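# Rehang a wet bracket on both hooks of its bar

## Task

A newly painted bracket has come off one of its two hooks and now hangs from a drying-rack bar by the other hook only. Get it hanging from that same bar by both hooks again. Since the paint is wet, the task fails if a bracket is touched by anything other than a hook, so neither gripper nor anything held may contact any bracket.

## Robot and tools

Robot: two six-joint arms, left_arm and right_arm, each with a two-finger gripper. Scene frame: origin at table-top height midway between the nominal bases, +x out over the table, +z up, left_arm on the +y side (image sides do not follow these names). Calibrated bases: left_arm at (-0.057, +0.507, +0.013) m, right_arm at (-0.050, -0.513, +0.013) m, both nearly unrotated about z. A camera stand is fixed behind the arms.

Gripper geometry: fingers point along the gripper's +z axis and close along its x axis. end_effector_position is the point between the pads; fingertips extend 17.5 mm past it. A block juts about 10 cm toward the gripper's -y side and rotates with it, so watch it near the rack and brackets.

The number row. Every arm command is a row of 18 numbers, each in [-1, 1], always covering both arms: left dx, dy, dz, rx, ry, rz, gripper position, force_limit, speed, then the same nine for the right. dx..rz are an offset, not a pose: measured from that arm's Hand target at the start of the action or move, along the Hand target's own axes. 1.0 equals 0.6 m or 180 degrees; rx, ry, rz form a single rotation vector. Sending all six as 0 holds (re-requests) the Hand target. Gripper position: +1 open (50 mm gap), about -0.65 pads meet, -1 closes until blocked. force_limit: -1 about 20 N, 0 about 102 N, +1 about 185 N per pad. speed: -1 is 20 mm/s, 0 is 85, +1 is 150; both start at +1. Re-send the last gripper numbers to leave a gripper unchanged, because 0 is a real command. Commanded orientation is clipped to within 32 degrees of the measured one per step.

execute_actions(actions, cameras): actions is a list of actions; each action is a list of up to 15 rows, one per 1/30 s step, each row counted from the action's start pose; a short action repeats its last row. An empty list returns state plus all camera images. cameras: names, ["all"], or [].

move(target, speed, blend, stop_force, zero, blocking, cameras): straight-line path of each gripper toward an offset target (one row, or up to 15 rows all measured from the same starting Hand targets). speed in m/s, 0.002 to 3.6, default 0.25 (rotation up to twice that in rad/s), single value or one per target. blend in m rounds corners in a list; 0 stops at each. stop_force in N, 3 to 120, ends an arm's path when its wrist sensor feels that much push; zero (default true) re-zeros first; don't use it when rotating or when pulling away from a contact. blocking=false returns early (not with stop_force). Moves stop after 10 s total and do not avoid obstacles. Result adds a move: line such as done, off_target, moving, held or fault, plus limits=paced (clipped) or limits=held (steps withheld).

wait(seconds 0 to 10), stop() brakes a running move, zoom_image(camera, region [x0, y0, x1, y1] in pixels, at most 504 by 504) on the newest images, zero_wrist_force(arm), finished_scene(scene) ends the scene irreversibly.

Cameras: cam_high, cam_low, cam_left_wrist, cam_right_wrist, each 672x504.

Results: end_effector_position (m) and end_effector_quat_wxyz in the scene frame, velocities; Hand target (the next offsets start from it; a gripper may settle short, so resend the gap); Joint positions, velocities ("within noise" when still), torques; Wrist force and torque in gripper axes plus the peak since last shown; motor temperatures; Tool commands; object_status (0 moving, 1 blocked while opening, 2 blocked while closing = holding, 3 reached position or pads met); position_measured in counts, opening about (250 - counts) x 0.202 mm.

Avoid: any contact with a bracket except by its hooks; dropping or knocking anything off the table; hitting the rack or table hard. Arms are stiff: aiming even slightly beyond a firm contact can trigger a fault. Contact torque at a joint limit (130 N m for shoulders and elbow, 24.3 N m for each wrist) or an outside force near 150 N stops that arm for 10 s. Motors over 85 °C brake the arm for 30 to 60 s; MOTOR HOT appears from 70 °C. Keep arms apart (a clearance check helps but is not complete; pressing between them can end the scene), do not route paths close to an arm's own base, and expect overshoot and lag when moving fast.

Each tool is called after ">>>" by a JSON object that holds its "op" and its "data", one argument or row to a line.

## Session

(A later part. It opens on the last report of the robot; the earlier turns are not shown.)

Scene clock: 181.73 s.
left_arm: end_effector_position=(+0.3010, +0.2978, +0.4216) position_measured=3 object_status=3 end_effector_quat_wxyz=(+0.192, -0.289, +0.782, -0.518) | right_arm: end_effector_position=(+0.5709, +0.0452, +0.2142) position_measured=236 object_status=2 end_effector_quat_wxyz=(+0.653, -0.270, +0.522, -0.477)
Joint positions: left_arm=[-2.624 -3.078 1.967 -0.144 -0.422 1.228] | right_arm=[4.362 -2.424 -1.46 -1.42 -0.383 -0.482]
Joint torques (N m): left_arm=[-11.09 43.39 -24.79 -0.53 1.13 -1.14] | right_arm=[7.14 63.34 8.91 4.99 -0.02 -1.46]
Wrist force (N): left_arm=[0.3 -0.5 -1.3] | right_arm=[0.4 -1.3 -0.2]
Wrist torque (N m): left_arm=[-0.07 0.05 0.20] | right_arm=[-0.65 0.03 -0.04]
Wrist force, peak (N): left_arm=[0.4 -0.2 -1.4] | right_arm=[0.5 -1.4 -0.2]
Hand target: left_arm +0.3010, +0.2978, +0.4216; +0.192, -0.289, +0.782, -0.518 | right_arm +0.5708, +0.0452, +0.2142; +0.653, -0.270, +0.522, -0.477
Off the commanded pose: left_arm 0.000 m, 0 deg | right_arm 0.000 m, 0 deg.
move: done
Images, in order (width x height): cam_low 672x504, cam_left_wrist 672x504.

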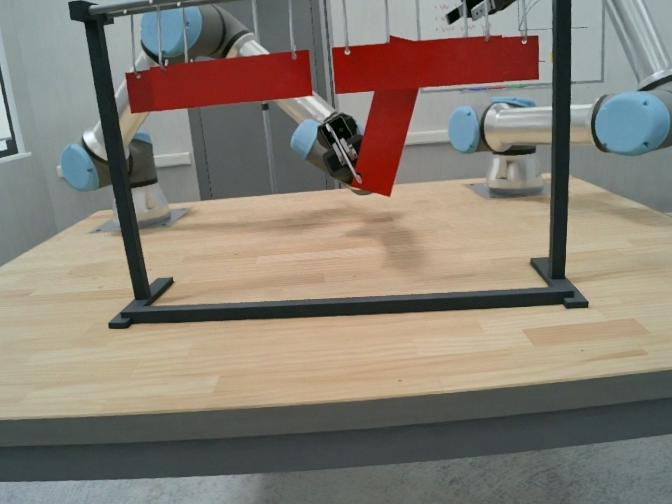

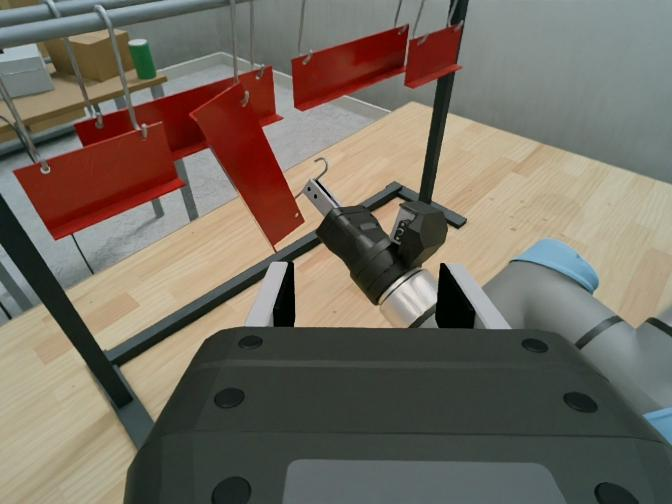

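>>> {"op": "move", "data": {
  "target": [0,0,0,0,0,0,1,1,1,0,-0.0067,-0.0033,0,0,0,-1,-0.7,-0.7],
  "speed": 0.04,
  "cameras": ["cam_low","cam_left_wrist"]
}}

>>> {"op": "zoom_image", "data": {
  "camera": "cam_low",
  "region": [345, 160, 375, 190]
}}

>>> {"op": "zoom_image", "data": {
  "camera": "cam_left_wrist",
  "region": [280, 195, 310, 225]
}}

Scene clock: 189.33 s.
left_arm: end_effector_position=(+0.3010, +0.2978, +0.4216) position_measured=3 object_status=3 end_effector_quat_wxyz=(+0.192, -0.289, +0.782, -0.518) | right_arm: end_effector_position=(+0.5677, +0.0439, +0.2169) position_measured=236 object_status=2 end_effector_quat_wxyz=(+0.653, -0.270, +0.522, -0.477)
Joint positions: left_arm=[-2.624 -3.078 1.967 -0.144 -0.422 1.228] | right_arm=[4.366 -2.415 -1.472 -1.41 -0.381 -0.49]
Joint torques (N m): left_arm=[-10.32 44.07 -24.36 -0.72 1.42 -1.21] | right_arm=[7.31 62.69 9.99 5.07 -0.04 -1.45]
Wrist force (N): left_arm=[0.2 -0.3 -1.2] | right_arm=[0.4 -1.3 -0.1]
Wrist torque (N m): left_arm=[-0.04 0.06 0.20] | right_arm=[-0.65 0.02 -0.05]
Wrist force, peak (N): left_arm=[0.3 -0.3 -1.3] | right_arm=[0.3 -1.5 -0.2]
Hand target: left_arm +0.3010, +0.2978, +0.4216; +0.192, -0.289, +0.782, -0.518 | right_arm +0.5676, +0.0439, +0.2170; +0.653, -0.270, +0.522, -0.477
Off the commanded pose: left_arm 0.000 m, 0 deg | right_arm 0.000 m, 0 deg.
move: done
Images, in order (width x height): cam_low 672x504, cam_left_wrist 672x504.

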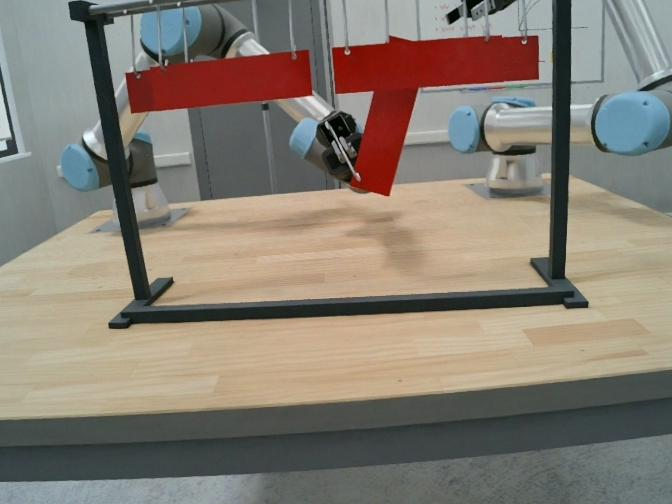

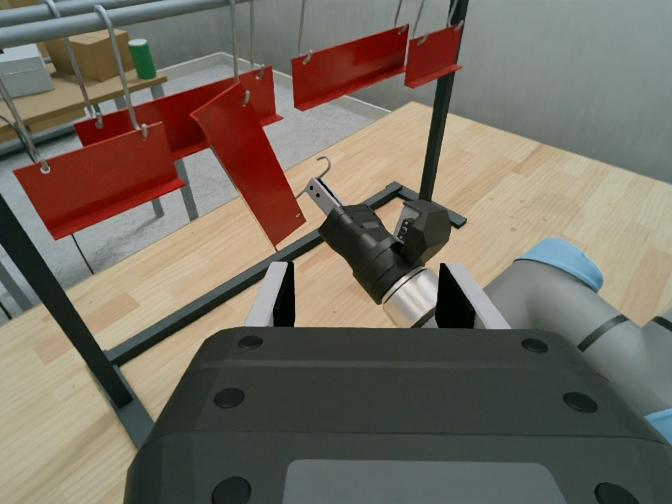

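Scaled by 16.800.

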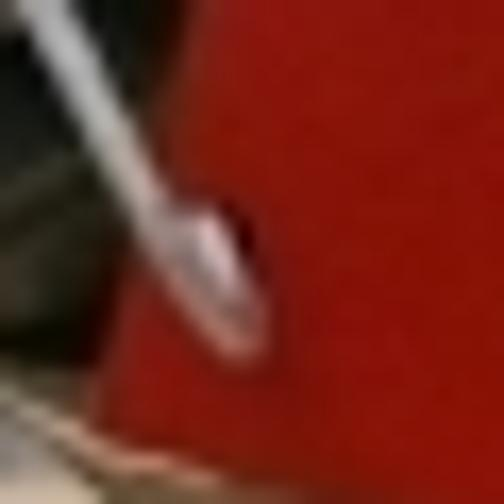

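Scaled by 16.800.

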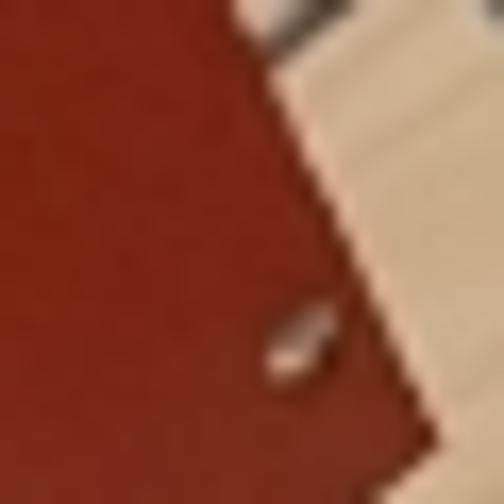

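>>> {"op": "move", "data": {
  "target": [0,0,0,0,0,0,1,1,1,0,0,-0.006,0,0,0,-1,-0.7,-0.7],
  "speed": 0.04,
  "cameras": ["cam_low","cam_left_wrist"]
}}

>>> {"op": "zoom_image", "data": {
  "camera": "cam_low",
  "region": [345, 160, 375, 190]
}}

>>> {"op": "zoom_image", "data": {
  "camera": "cam_left_wrist",
  "region": [280, 195, 310, 225]
}}

Scene clock: 193.20 s.
left_arm: end_effector_position=(+0.3010, +0.2978, +0.4216) position_measured=3 object_status=3 end_effector_quat_wxyz=(+0.192, -0.289, +0.782, -0.518) | right_arm: end_effector_position=(+0.5643, +0.0444, +0.2159) position_measured=236 object_status=2 end_effector_quat_wxyz=(+0.653, -0.270, +0.522, -0.477)
Joint positions: left_arm=[-2.624 -3.078 1.967 -0.144 -0.422 1.228] | right_arm=[4.371 -2.415 -1.479 -1.393 -0.378 -0.501]
Joint torques (N m): left_arm=[-11.49 42.82 -24 -0.66 1.31 -1.11] | right_arm=[7.61 61.62 8.76 5.2 0 -1.65]
Wrist force (N): left_arm=[0.4 -0.2 -1.1] | right_arm=[0.4 -1.2 -0.1]
Wrist torque (N m): left_arm=[-0.03 0.03 0.20] | right_arm=[-0.64 0.02 -0.04]
Wrist force, peak (N): left_arm=[0.7 -0.2 -1.4] | right_arm=[0.2 -1.6 0.0]
Hand target: left_arm +0.3010, +0.2978, +0.4216; +0.192, -0.289, +0.782, -0.518 | right_arm +0.5642, +0.0444, +0.2159; +0.653, -0.270, +0.522, -0.477
Off the commanded pose: left_arm 0.000 m, 0 deg | right_arm 0.000 m, 0 deg.
move: done
Images, in order (width x height): cam_low 672x504, cam_left_wrist 672x504.

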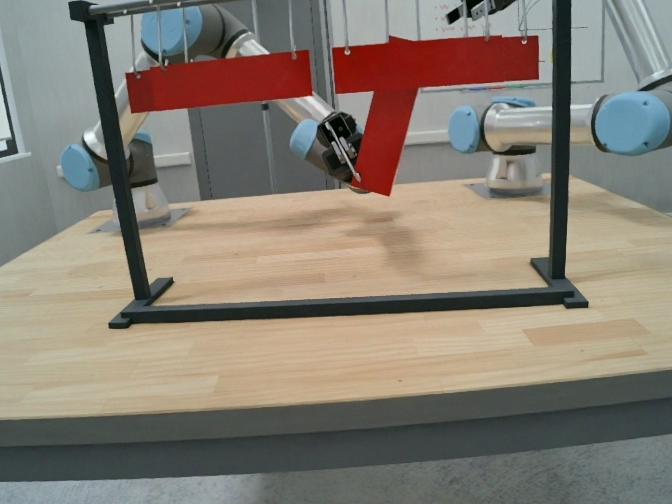

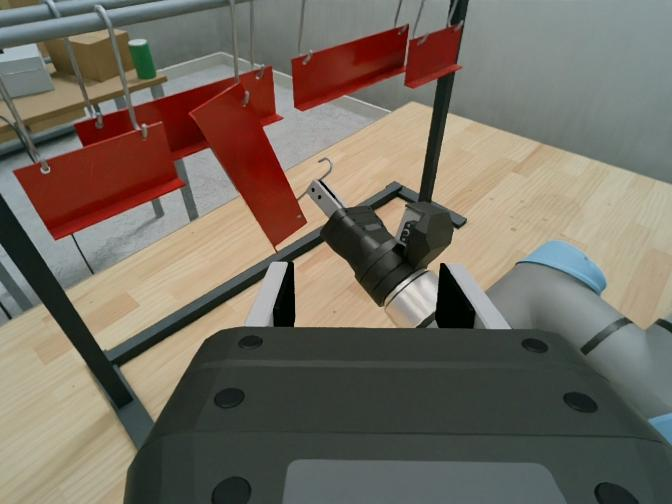

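Scaled by 16.800.

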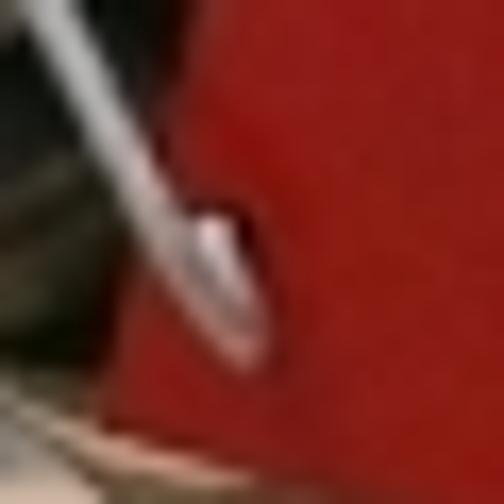

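Scaled by 16.800.

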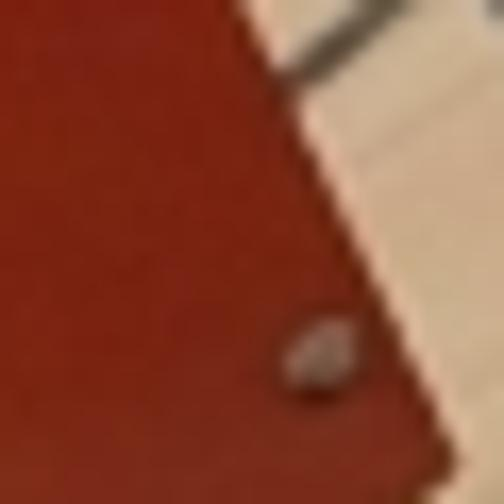

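>>> {"op": "move", "data": {
  "target": [0,0,0,0,0,0,1,1,1,0,-0.006,-0.006,0,0,0,-1,-0.7,-0.7],
  "speed": 0.04,
  "cameras": ["cam_low","cam_left_wrist"]
}}

>>> {"op": "zoom_image", "data": {
  "camera": "cam_low",
  "region": [345, 160, 375, 190]
}}

>>> {"op": "zoom_image", "data": {
  "camera": "cam_left_wrist",
  "region": [280, 195, 320, 235]
}}

Scene clock: 195.87 s.
left_arm: end_effector_position=(+0.3010, +0.2978, +0.4216) position_measured=3 object_status=3 end_effector_quat_wxyz=(+0.192, -0.289, +0.782, -0.518) | right_arm: end_effector_position=(+0.5597, +0.0435, +0.2178) position_measured=236 object_status=2 end_effector_quat_wxyz=(+0.653, -0.270, +0.522, -0.477)
Joint positions: left_arm=[-2.624 -3.078 1.967 -0.144 -0.422 1.228] | right_arm=[4.376 -2.406 -1.493 -1.374 -0.375 -0.514]
Joint torques (N m): left_arm=[-10.97 43.44 -24.26 -0.78 1.47 -1.1] | right_arm=[7.05 62.46 9.81 4.92 -0.15 -1.53]
Wrist force (N): left_arm=[0.7 -0.2 -1.1] | right_arm=[0.5 -1.4 -0.2]
Wrist torque (N m): left_arm=[-0.03 0.00 0.20] | right_arm=[-0.69 0.01 -0.04]
Wrist force, peak (N): left_arm=[0.5 -0.4 -1.2] | right_arm=[0.3 -1.5 -0.3]
Hand target: left_arm +0.3010, +0.2978, +0.4216; +0.192, -0.289, +0.782, -0.518 | right_arm +0.5596, +0.0435, +0.2178; +0.653, -0.270, +0.522, -0.477
Off the commanded pose: left_arm 0.000 m, 0 deg | right_arm 0.000 m, 0 deg.
move: done
Images, in order (width x height): cam_low 672x504, cam_left_wrist 672x504.

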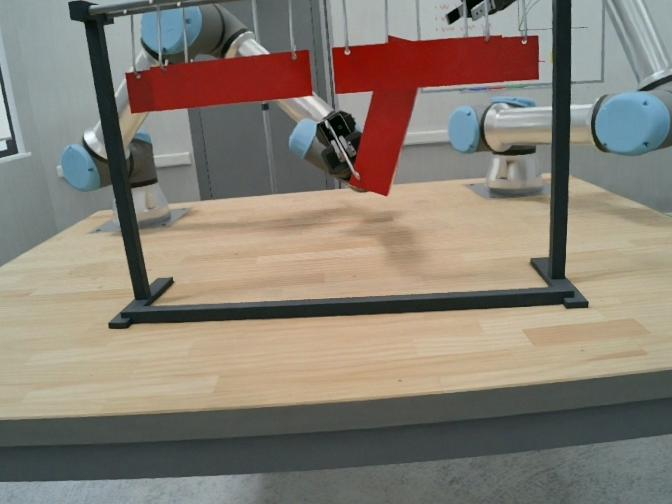

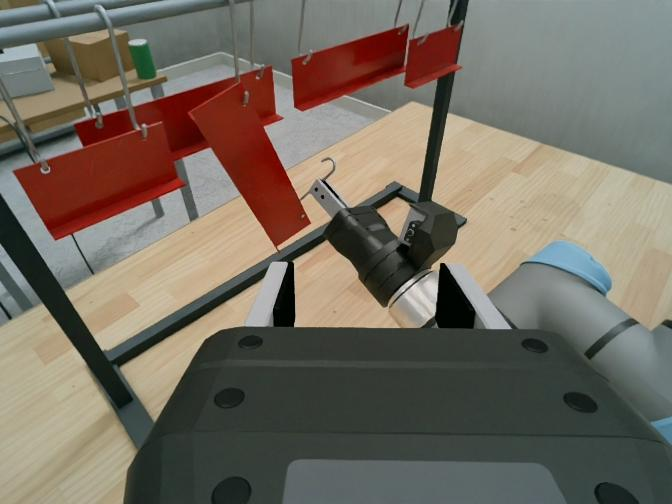

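Scaled by 16.800.

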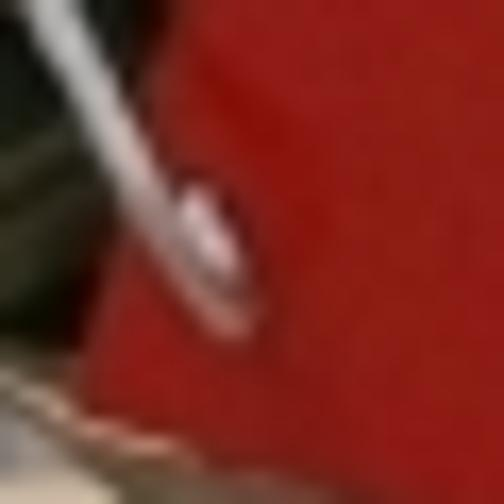

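Scaled by 12.600.

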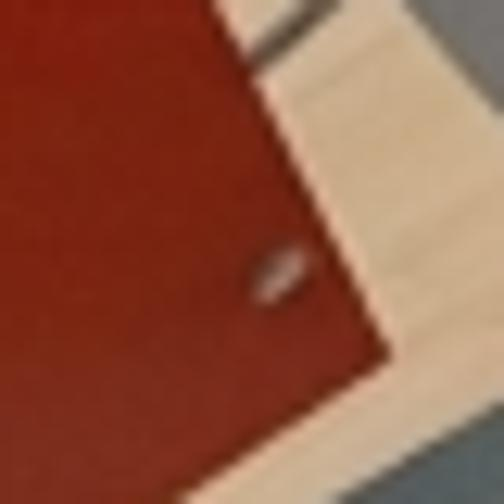

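>>> {"op": "move", "data": {
  "target": [0,0,0.2,0,0,0,1,1,1,0,0,0,0,0,0,-1,-0.7,-0.7],
  "speed": 0.12,
  "cameras": ["cam_low","cam_left_wrist"]
}}

>>> {"op": "zoom_image", "data": {
  "camera": "cam_left_wrist",
  "region": [260, 215, 320, 275]
}}

Scene clock: 201.83 s.
left_arm: end_effector_position=(+0.3729, +0.2140, +0.3748) position_measured=3 object_status=3 end_effector_quat_wxyz=(+0.192, -0.289, +0.782, -0.518) | right_arm: end_effector_position=(+0.5596, +0.0435, +0.2178) position_measured=236 object_status=2 end_effector_quat_wxyz=(+0.653, -0.270, +0.522, -0.477)
Joint positions: left_arm=[-3.116 -3.135 1.827 0.686 -0.732 0.491] | right_arm=[4.376 -2.406 -1.493 -1.374 -0.375 -0.515]
Joint torques (N m): left_arm=[-10.55 35.69 -19.18 1.32 -0.05 -1.43] | right_arm=[7.28 57.85 9.05 5.05 -0.01 -1.52]
Wrist force (N): left_arm=[0.5 0.0 -0.5] | right_arm=[0.2 -1.3 -0.2]
Wrist torque (N m): left_arm=[0.06 0.03 0.23] | right_arm=[-0.66 0.05 -0.05]
Wrist force, peak (N): left_arm=[0.3 -0.3 -1.9] | right_arm=[0.4 -1.5 -0.3]
Hand target: left_arm +0.3730, +0.2140, +0.3748; +0.192, -0.289, +0.782, -0.518 | right_arm +0.5596, +0.0435, +0.2178; +0.653, -0.270, +0.522, -0.477
Off the commanded pose: left_arm 0.000 m, 0 deg | right_arm 0.000 m, 0 deg.
move: done
Images, in order (width x height): cam_low 672x504, cam_left_wrist 672x504.

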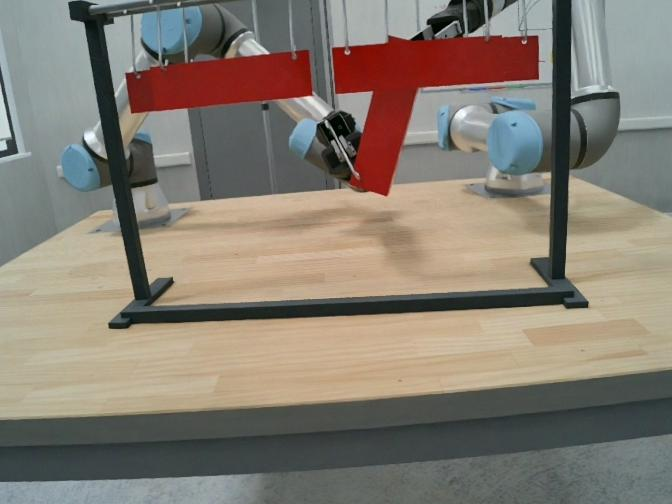

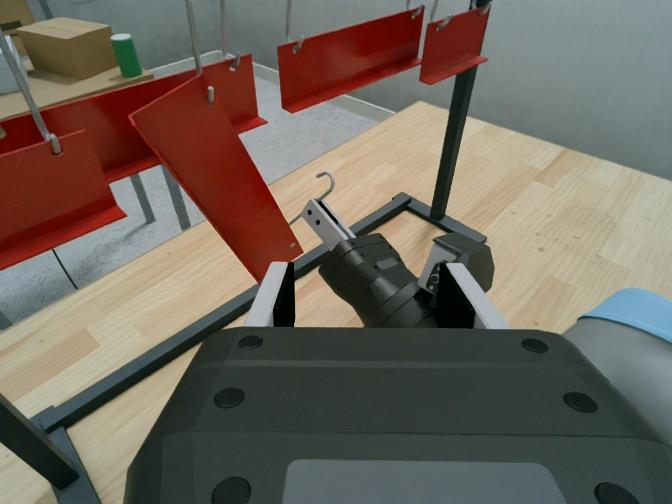

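Scaled by 8.400.

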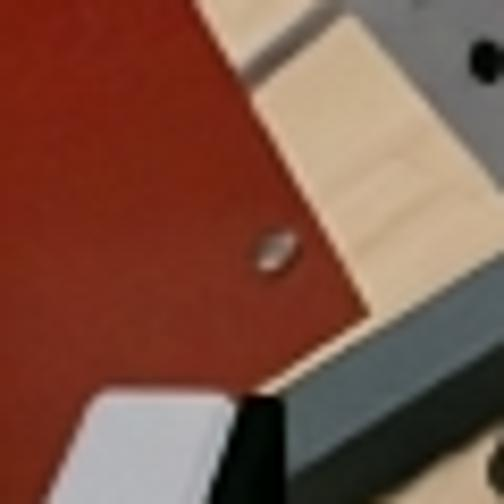

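>>> {"op": "move", "data": {
  "target": [0,0,0,0,0,0,1,1,1,0.0067,-0.0112,-0.0039,0,0,0,-1,-0.7,-0.7],
  "speed": 0.04,
  "cameras": ["cam_low","cam_left_wrist"]
}}

>>> {"op": "zoom_image", "data": {
  "camera": "cam_low",
  "region": [340, 155, 375, 190]
}}

>>> {"op": "zoom_image", "data": {
  "camera": "cam_left_wrist",
  "region": [270, 215, 320, 265]
}}

Scene clock: 209.80 s.
left_arm: end_effector_position=(+0.3730, +0.2140, +0.3748) position_measured=3 object_status=3 end_effector_quat_wxyz=(+0.192, -0.289, +0.782, -0.518) | right_arm: end_effector_position=(+0.5551, +0.0376, +0.2211) position_measured=236 object_status=2 end_effector_quat_wxyz=(+0.653, -0.270, +0.522, -0.477)
Joint positions: left_arm=[-3.117 -3.135 1.827 0.686 -0.732 0.491] | right_arm=[4.38 -2.389 -1.521 -1.357 -0.373 -0.522]
Joint torques (N m): left_arm=[-10.81 36.65 -18.87 1.48 0.1 -1.28] | right_arm=[7.5 61.78 8.05 5.25 -0.11 -1.54]
Wrist force (N): left_arm=[0.7 -0.3 -0.4] | right_arm=[0.6 -1.0 -0.3]
Wrist torque (N m): left_arm=[0.01 0.01 0.22] | right_arm=[-0.66 0.03 -0.06]
Wrist force, peak (N): left_arm=[0.8 -0.2 -1.1] | right_arm=[0.3 -1.5 -0.2]
Hand target: left_arm +0.3730, +0.2140, +0.3748; +0.192, -0.289, +0.782, -0.518 | right_arm +0.5551, +0.0375, +0.2211; +0.653, -0.270, +0.522, -0.477
Off the commanded pose: left_arm 0.000 m, 0 deg | right_arm 0.000 m, 0 deg.
move: done
Images, in order (width x height): cam_low 672x504, cam_left_wrist 672x504.

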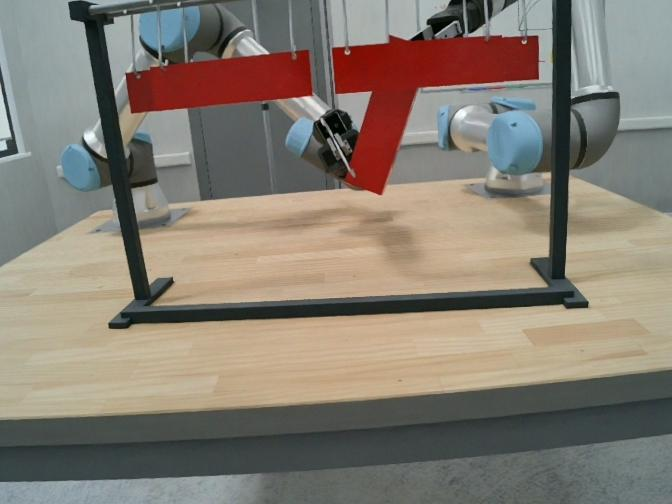

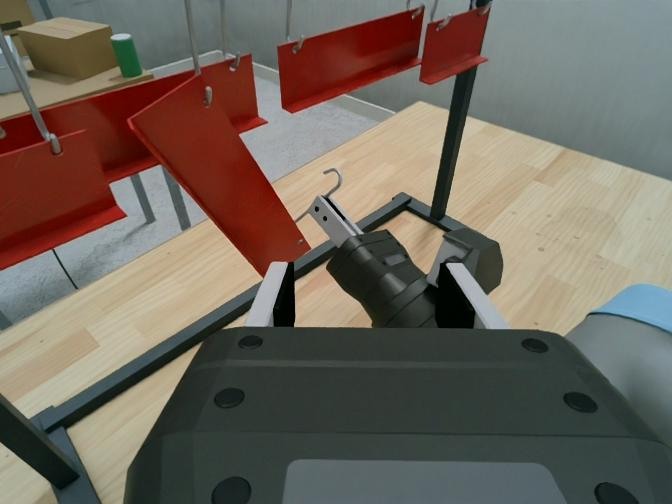

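Scaled by 14.400.

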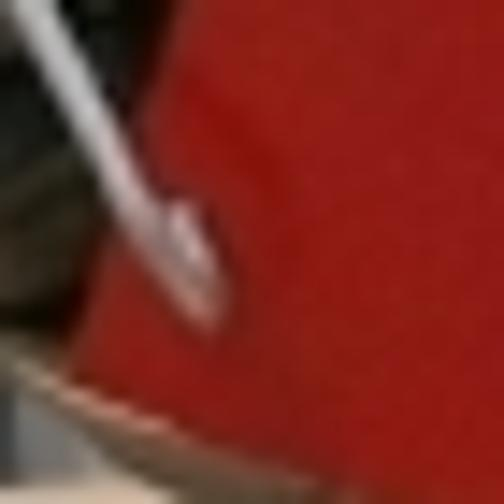

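Scaled by 10.080.

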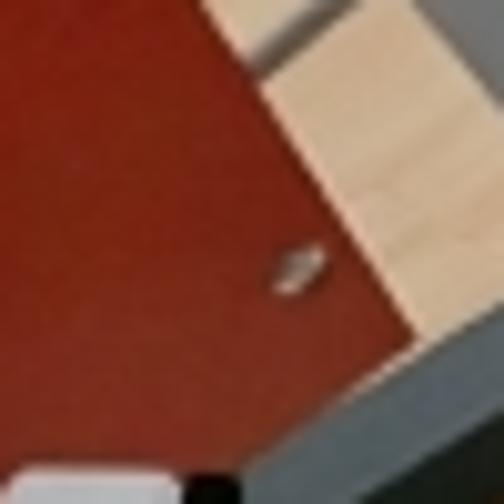

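>>> {"op": "move", "data": {
  "target": [
    [0,0,0,0,0,0,1,1,1,-0.0003,0.0139,0.0056,0,0,0,-1,-0.7,-0.7],
    [0,0,0,0,0,0,1,1,1,-0.0003,0.01215,-0.01435,0.0833,0,0,-1,-0.7,-0.7]
  ],
  "speed": 0.05,
  "cameras": ["cam_low","cam_left_wrist"]
}}

>>> {"op": "zoom_image", "data": {
  "camera": "cam_low",
  "region": [340, 155, 375, 190]
}}

>>> {"op": "zoom_image", "data": {
  "camera": "cam_left_wrist",
  "region": [270, 215, 320, 265]
}}

Scene clock: 223.43 s.
left_arm: end_effector_position=(+0.3730, +0.2140, +0.3748) position_measured=3 object_status=3 end_effector_quat_wxyz=(+0.192, -0.289, +0.782, -0.518) | right_arm: end_effector_position=(+0.5495, +0.0418, +0.2123) position_measured=236 object_status=2 end_effector_quat_wxyz=(+0.683, -0.183, +0.455, -0.541)
Joint positions: left_arm=[-3.117 -3.135 1.827 0.686 -0.732 0.491] | right_arm=[4.361 -2.606 -1.409 -0.84 -0.552 -0.885]
Joint torques (N m): left_arm=[-11.19 42.99 -18.78 1.52 0.09 -1.45] | right_arm=[-5.22 42 31.91 5.11 -4.2 -1.51]
Wrist force (N): left_arm=[0.8 0.2 -0.7] | right_arm=[0.3 -1.6 -0.3]
Wrist torque (N m): left_arm=[0.09 -0.02 0.23] | right_arm=[-0.74 0.03 -0.05]
Wrist force, peak (N): left_arm=[1.0 -0.2 -0.9] | right_arm=[0.1 -1.8 0.2]
Hand target: left_arm +0.3730, +0.2140, +0.3748; +0.192, -0.289, +0.782, -0.518 | right_arm +0.5495, +0.0418, +0.2123; +0.683, -0.183, +0.455, -0.541
Off the commanded pose: left_arm 0.000 m, 0 deg | right_arm 0.000 m, 0 deg.
move: done
Images, in order (width x height): cam_low 672x504, cam_left_wrist 672x504.

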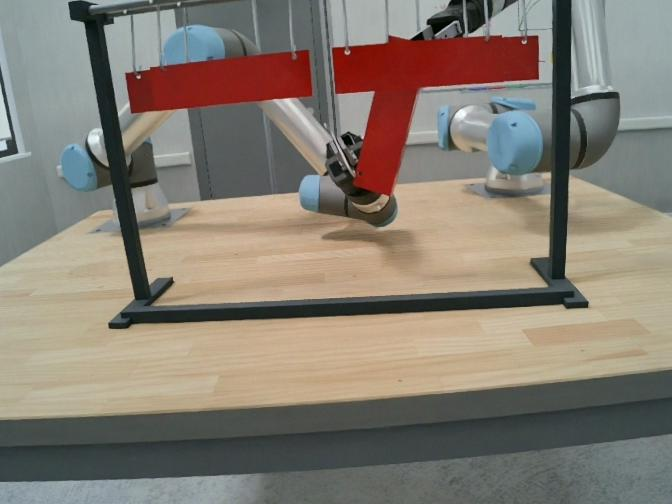

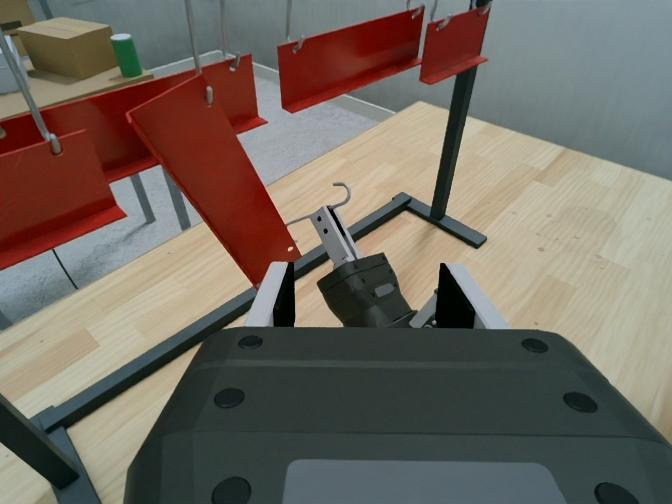

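Scaled by 14.400.

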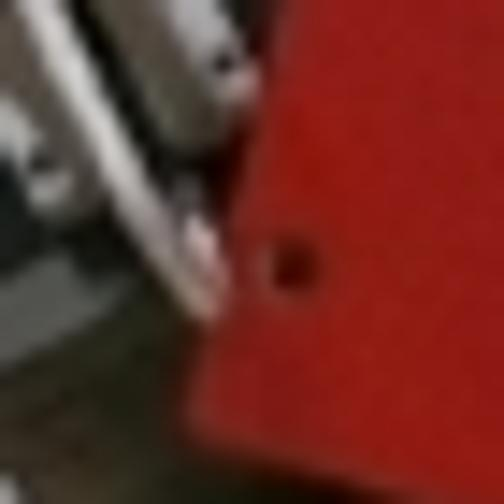

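Scaled by 10.080.

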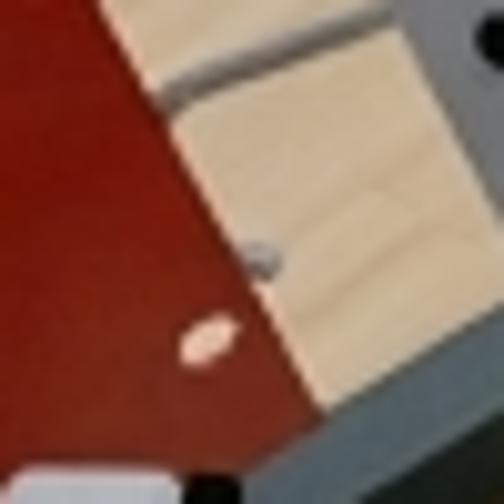

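>>> {"op": "move", "data": {
  "target": [
    [0,0,0,0,0,0,1,1,1,0,0.0067,0.0096,0,0,0,-1,-0.7,-0.7],
    [0,0,0,0,0,0,1,1,1,-0.0128,0.0146,0.004,0,0,0,-1,-0.7,-0.7]
  ],
  "speed": 0.05,
  "cameras": ["cam_low","cam_left_wrist"]
}}

>>> {"op": "zoom_image", "data": {
  "camera": "cam_low",
  "region": [345, 160, 375, 190]
}}

>>> {"op": "zoom_image", "data": {
  "camera": "cam_left_wrist",
  "region": [270, 225, 310, 265]
}}

Scene clock: 228.17 s.
left_arm: end_effector_position=(+0.3730, +0.2140, +0.3748) position_measured=3 object_status=3 end_effector_quat_wxyz=(+0.192, -0.289, +0.782, -0.518) | right_arm: end_effector_position=(+0.5565, +0.0511, +0.2103) position_measured=236 object_status=2 end_effector_quat_wxyz=(+0.683, -0.183, +0.455, -0.541)
Joint positions: left_arm=[-3.117 -3.135 1.827 0.686 -0.732 0.491] | right_arm=[4.356 -2.627 -1.362 -0.872 -0.553 -0.878]
Joint torques (N m): left_arm=[-11.15 48.32 -18.58 1.27 0.09 -1.29] | right_arm=[7.68 44.03 32.38 1.13 -0.16 -1.54]
Wrist force (N): left_arm=[0.6 -0.1 -1.0] | right_arm=[0.3 -1.6 -0.1]
Wrist torque (N m): left_arm=[0.05 0.02 0.22] | right_arm=[-0.74 0.03 -0.05]
Wrist force, peak (N): left_arm=[1.1 0.1 -0.8] | right_arm=[0.6 -1.9 -0.1]
Hand target: left_arm +0.3730, +0.2140, +0.3748; +0.192, -0.289, +0.782, -0.518 | right_arm +0.5565, +0.0512, +0.2103; +0.683, -0.183, +0.455, -0.541
Off the commanded pose: left_arm 0.000 m, 0 deg | right_arm 0.000 m, 0 deg.
move: done
Images, in order (width x height): cam_low 672x504, cam_left_wrist 672x504.

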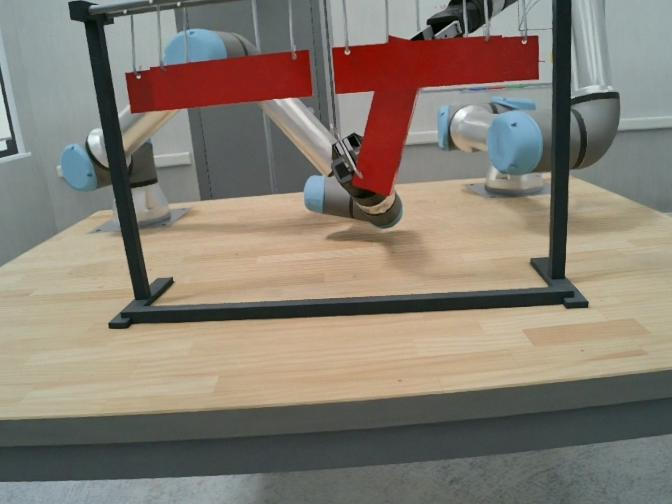

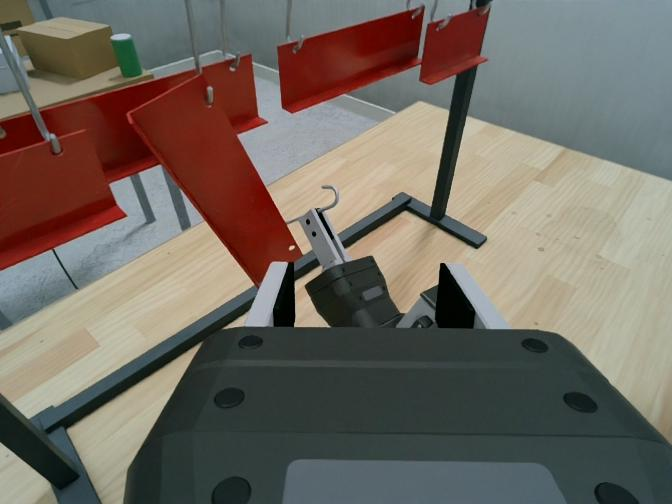

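Scaled by 16.800.

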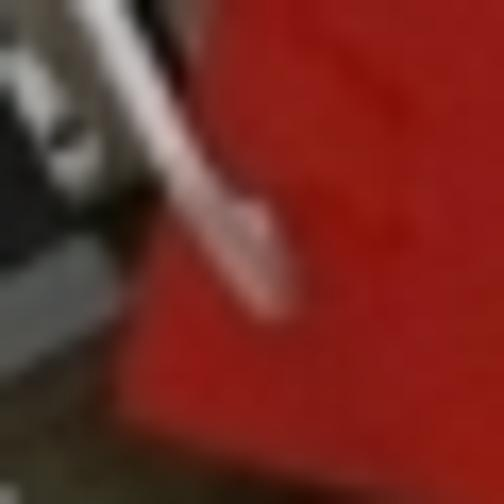

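Scaled by 12.600.

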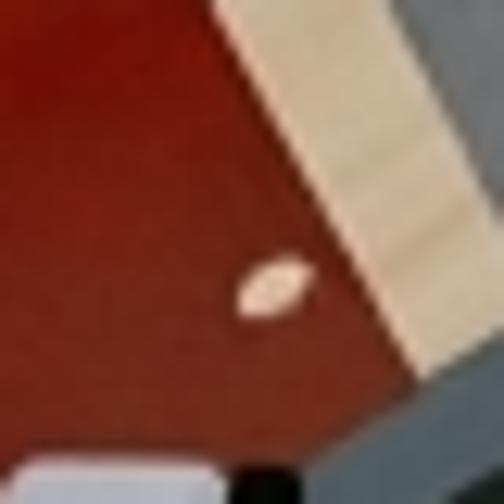

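>>> {"op": "move", "data": {
  "target": [0,0,0,0,0,0,1,1,1,-0.0003,-0.0065,-0.0137,0,0,0,-1,-0.7,-0.7],
  "speed": 0.04,
  "cameras": ["cam_low","cam_left_wrist"]
}}

>>> {"op": "zoom_image", "data": {
  "camera": "cam_low",
  "region": [345, 160, 375, 190]
}}

>>> {"op": "zoom_image", "data": {
  "camera": "cam_left_wrist",
  "region": [270, 225, 310, 265]
}}

Scene clock: 232.00 s.
left_arm: end_effector_position=(+0.3730, +0.2140, +0.3748) position_measured=3 object_status=3 end_effector_quat_wxyz=(+0.192, -0.289, +0.782, -0.518) | right_arm: end_effector_position=(+0.5476, +0.0520, +0.2090) position_measured=236 object_status=2 end_effector_quat_wxyz=(+0.683, -0.183, +0.455, -0.541)
Joint positions: left_arm=[-3.117 -3.135 1.827 0.686 -0.732 0.491] | right_arm=[4.368 -2.626 -1.377 -0.839 -0.551 -0.9]
Joint torques (N m): left_arm=[-10.21 48.35 -18.37 1.42 0.23 -1.29] | right_arm=[7.53 66.32 7.36 5.1 -0.23 -1.54]
Wrist force (N): left_arm=[0.8 -0.2 -0.7] | right_arm=[0.3 -1.5 -0.2]
Wrist torque (N m): left_arm=[0.04 0.00 0.23] | right_arm=[-0.72 0.03 -0.05]
Wrist force, peak (N): left_arm=[1.0 -0.3 -0.8] | right_arm=[0.4 -1.7 0.0]
Hand target: left_arm +0.3730, +0.2140, +0.3748; +0.192, -0.289, +0.782, -0.518 | right_arm +0.5475, +0.0520, +0.2090; +0.683, -0.183, +0.455, -0.541
Off the commanded pose: left_arm 0.000 m, 0 deg | right_arm 0.000 m, 0 deg.
move: done
Images, in order (width x height): cam_low 672x504, cam_left_wrist 672x504.

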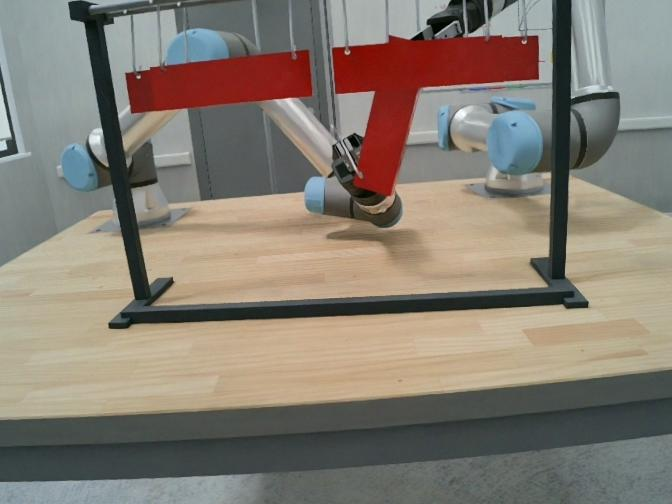

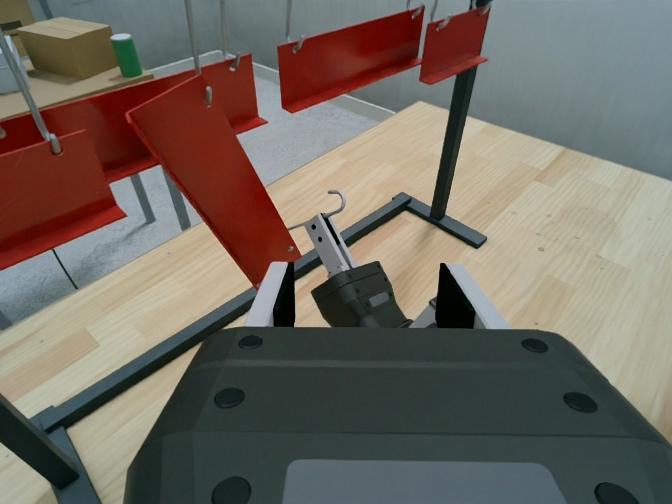

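Scaled by 16.800.

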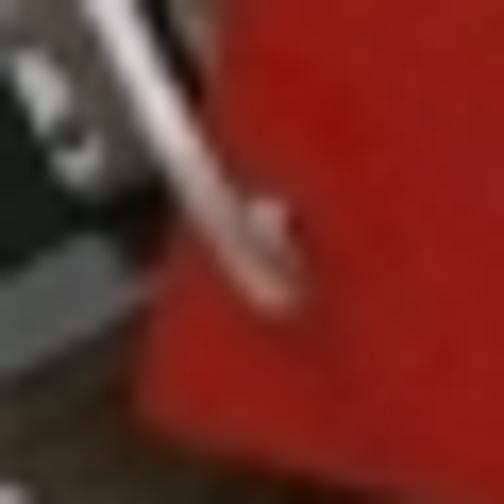

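Scaled by 12.600.

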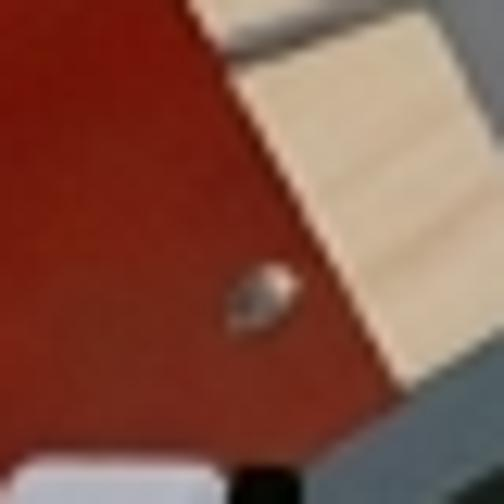

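>>> {"op": "move", "data": {
  "target": [0,0,0,0,0,0,1,1,1,-0.0004,-0.0061,-0.0059,0,0,0,-1,-0.7,-0.7],
  "speed": 0.04,
  "cameras": ["cam_low","cam_left_wrist"]
}}

>>> {"op": "zoom_image", "data": {
  "camera": "cam_low",
  "region": [345, 160, 375, 190]
}}

>>> {"op": "zoom_image", "data": {
  "camera": "cam_left_wrist",
  "region": [270, 225, 310, 265]
}}

Scene clock: 236.33 s.
left_arm: end_effector_position=(+0.3730, +0.2140, +0.3748) position_measured=3 object_status=3 end_effector_quat_wxyz=(+0.192, -0.289, +0.782, -0.518) | right_arm: end_effector_position=(+0.5426, +0.0519, +0.2100) position_measured=236 object_status=2 end_effector_quat_wxyz=(+0.683, -0.183, +0.455, -0.541)
Joint positions: left_arm=[-3.117 -3.135 1.827 0.686 -0.732 0.491] | right_arm=[4.374 -2.621 -1.388 -0.822 -0.551 -0.912]
Joint torques (N m): left_arm=[-11.18 48.1 -19.13 1.5 0.26 -1.35] | right_arm=[6.85 65.74 6.94 5.2 -0.2 -1.63]
Wrist force (N): left_arm=[0.7 -0.5 -0.7] | right_arm=[0.4 -1.6 -0.1]
Wrist torque (N m): left_arm=[-0.02 0.00 0.23] | right_arm=[-0.73 0.02 -0.05]
Wrist force, peak (N): left_arm=[0.8 -0.5 -0.9] | right_arm=[0.5 -1.7 0.0]
Hand target: left_arm +0.3730, +0.2140, +0.3748; +0.192, -0.289, +0.782, -0.518 | right_arm +0.5425, +0.0518, +0.2100; +0.683, -0.183, +0.455, -0.541
Off the commanded pose: left_arm 0.000 m, 0 deg | right_arm 0.000 m, 0 deg.
move: done
Images, in order (width x height): cam_low 672x504, cam_left_wrist 672x504.

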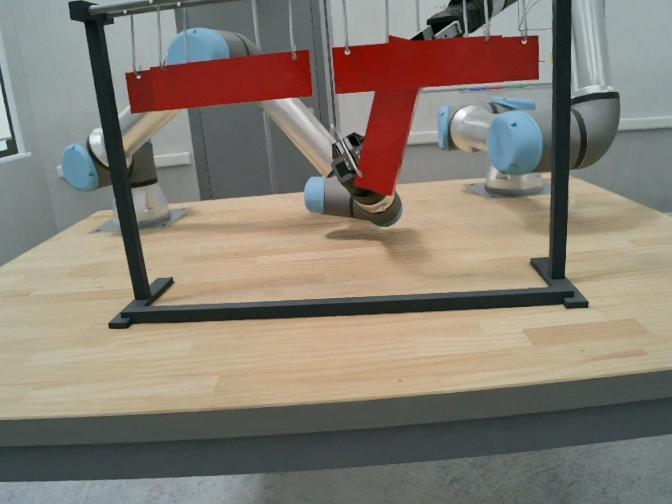

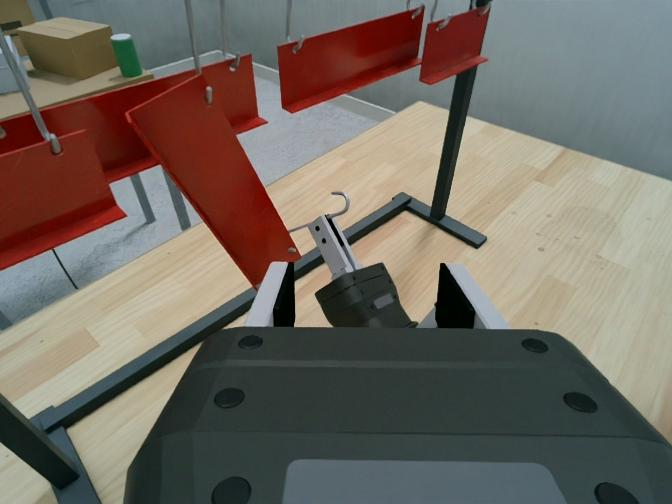

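Scaled by 16.800.

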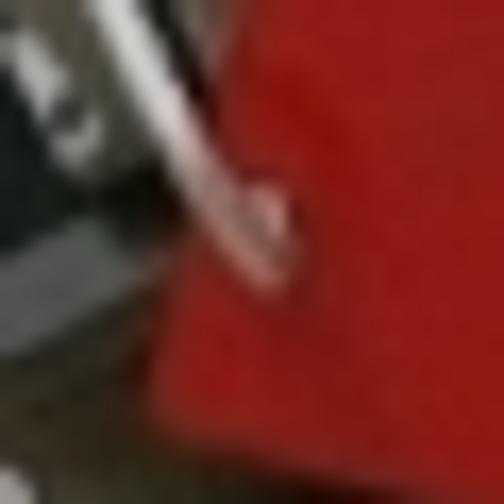

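Scaled by 12.600.

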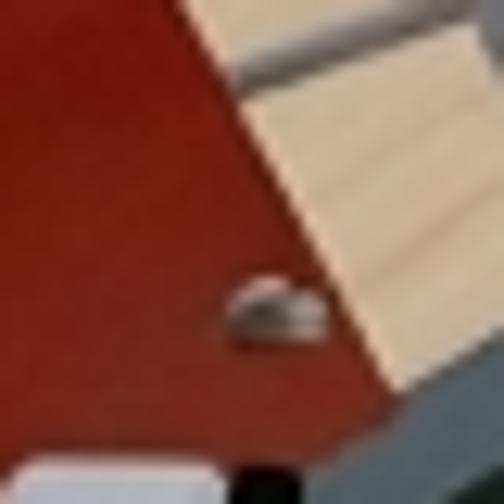

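>>> {"op": "move", "data": {
  "target": [0,0,0,0,0,0,1,1,1,0,-0.0067,-0.005,0,0,0,-1,-0.7,-0.7],
  "speed": 0.04,
  "cameras": ["cam_low","cam_left_wrist"]
}}

>>> {"op": "zoom_image", "data": {
  "camera": "cam_low",
  "region": [345, 160, 375, 190]
}}

>>> {"op": "zoom_image", "data": {
  "camera": "cam_left_wrist",
  "region": [270, 225, 310, 265]
}}

Scene clock: 242.07 s.
left_arm: end_effector_position=(+0.3730, +0.2140, +0.3748) position_measured=3 object_status=3 end_effector_quat_wxyz=(+0.192, -0.289, +0.782, -0.518) | right_arm: end_effector_position=(+0.5378, +0.0512, +0.2114) position_measured=236 object_status=2 end_effector_quat_wxyz=(+0.683, -0.183, +0.455, -0.541)
Joint positions: left_arm=[-3.117 -3.135 1.827 0.686 -0.732 0.491] | right_arm=[4.38 -2.616 -1.4 -0.806 -0.55 -0.923]
Joint torques (N m): left_arm=[-10.65 47.35 -19.15 1.43 0.28 -1.49] | right_arm=[7.75 66.35 7.19 5.11 -0.13 -1.75]
Wrist force (N): left_arm=[0.7 -0.1 -0.8] | right_arm=[0.4 -1.6 0.0]
Wrist torque (N m): left_arm=[0.05 -0.01 0.23] | right_arm=[-0.73 0.02 -0.05]
Wrist force, peak (N): left_arm=[0.8 -0.3 -1.1] | right_arm=[0.4 -1.8 -0.1]
Hand target: left_arm +0.3730, +0.2140, +0.3748; +0.192, -0.289, +0.782, -0.518 | right_arm +0.5378, +0.0512, +0.2114; +0.683, -0.183, +0.455, -0.541
Off the commanded pose: left_arm 0.000 m, 0 deg | right_arm 0.000 m, 0 deg.
move: done
Images, in order (width x height): cam_low 672x504, cam_left_wrist 672x504.

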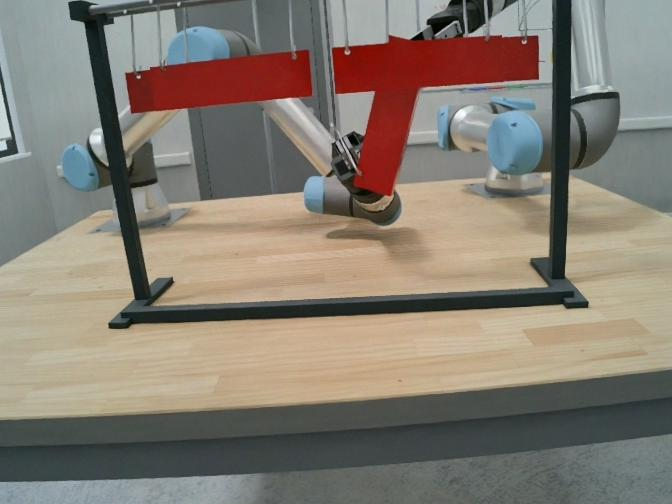

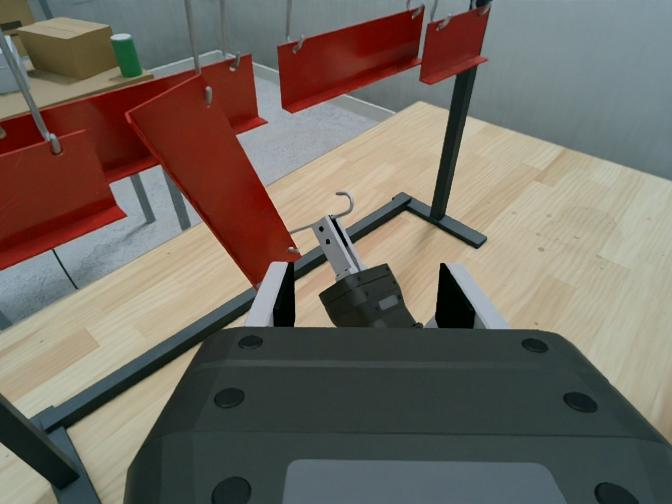

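Scaled by 16.800.

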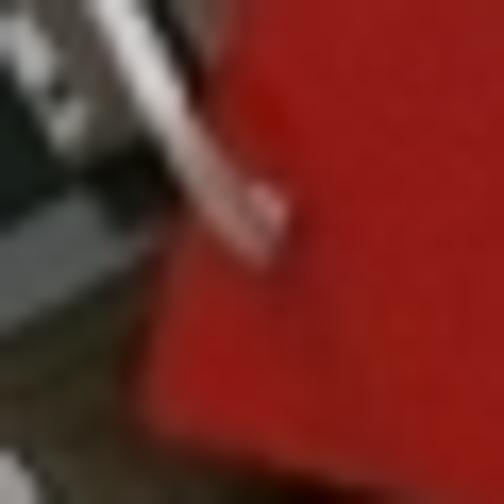

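Scaled by 12.600.

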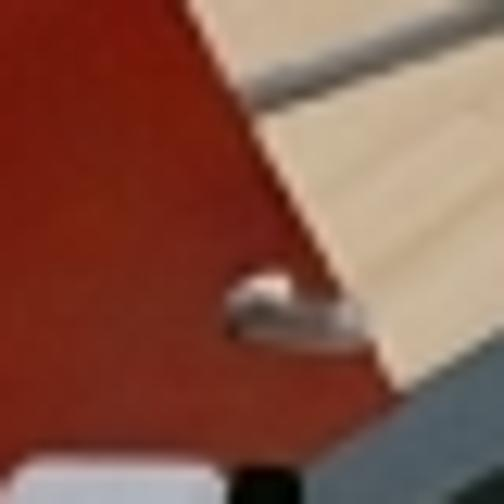

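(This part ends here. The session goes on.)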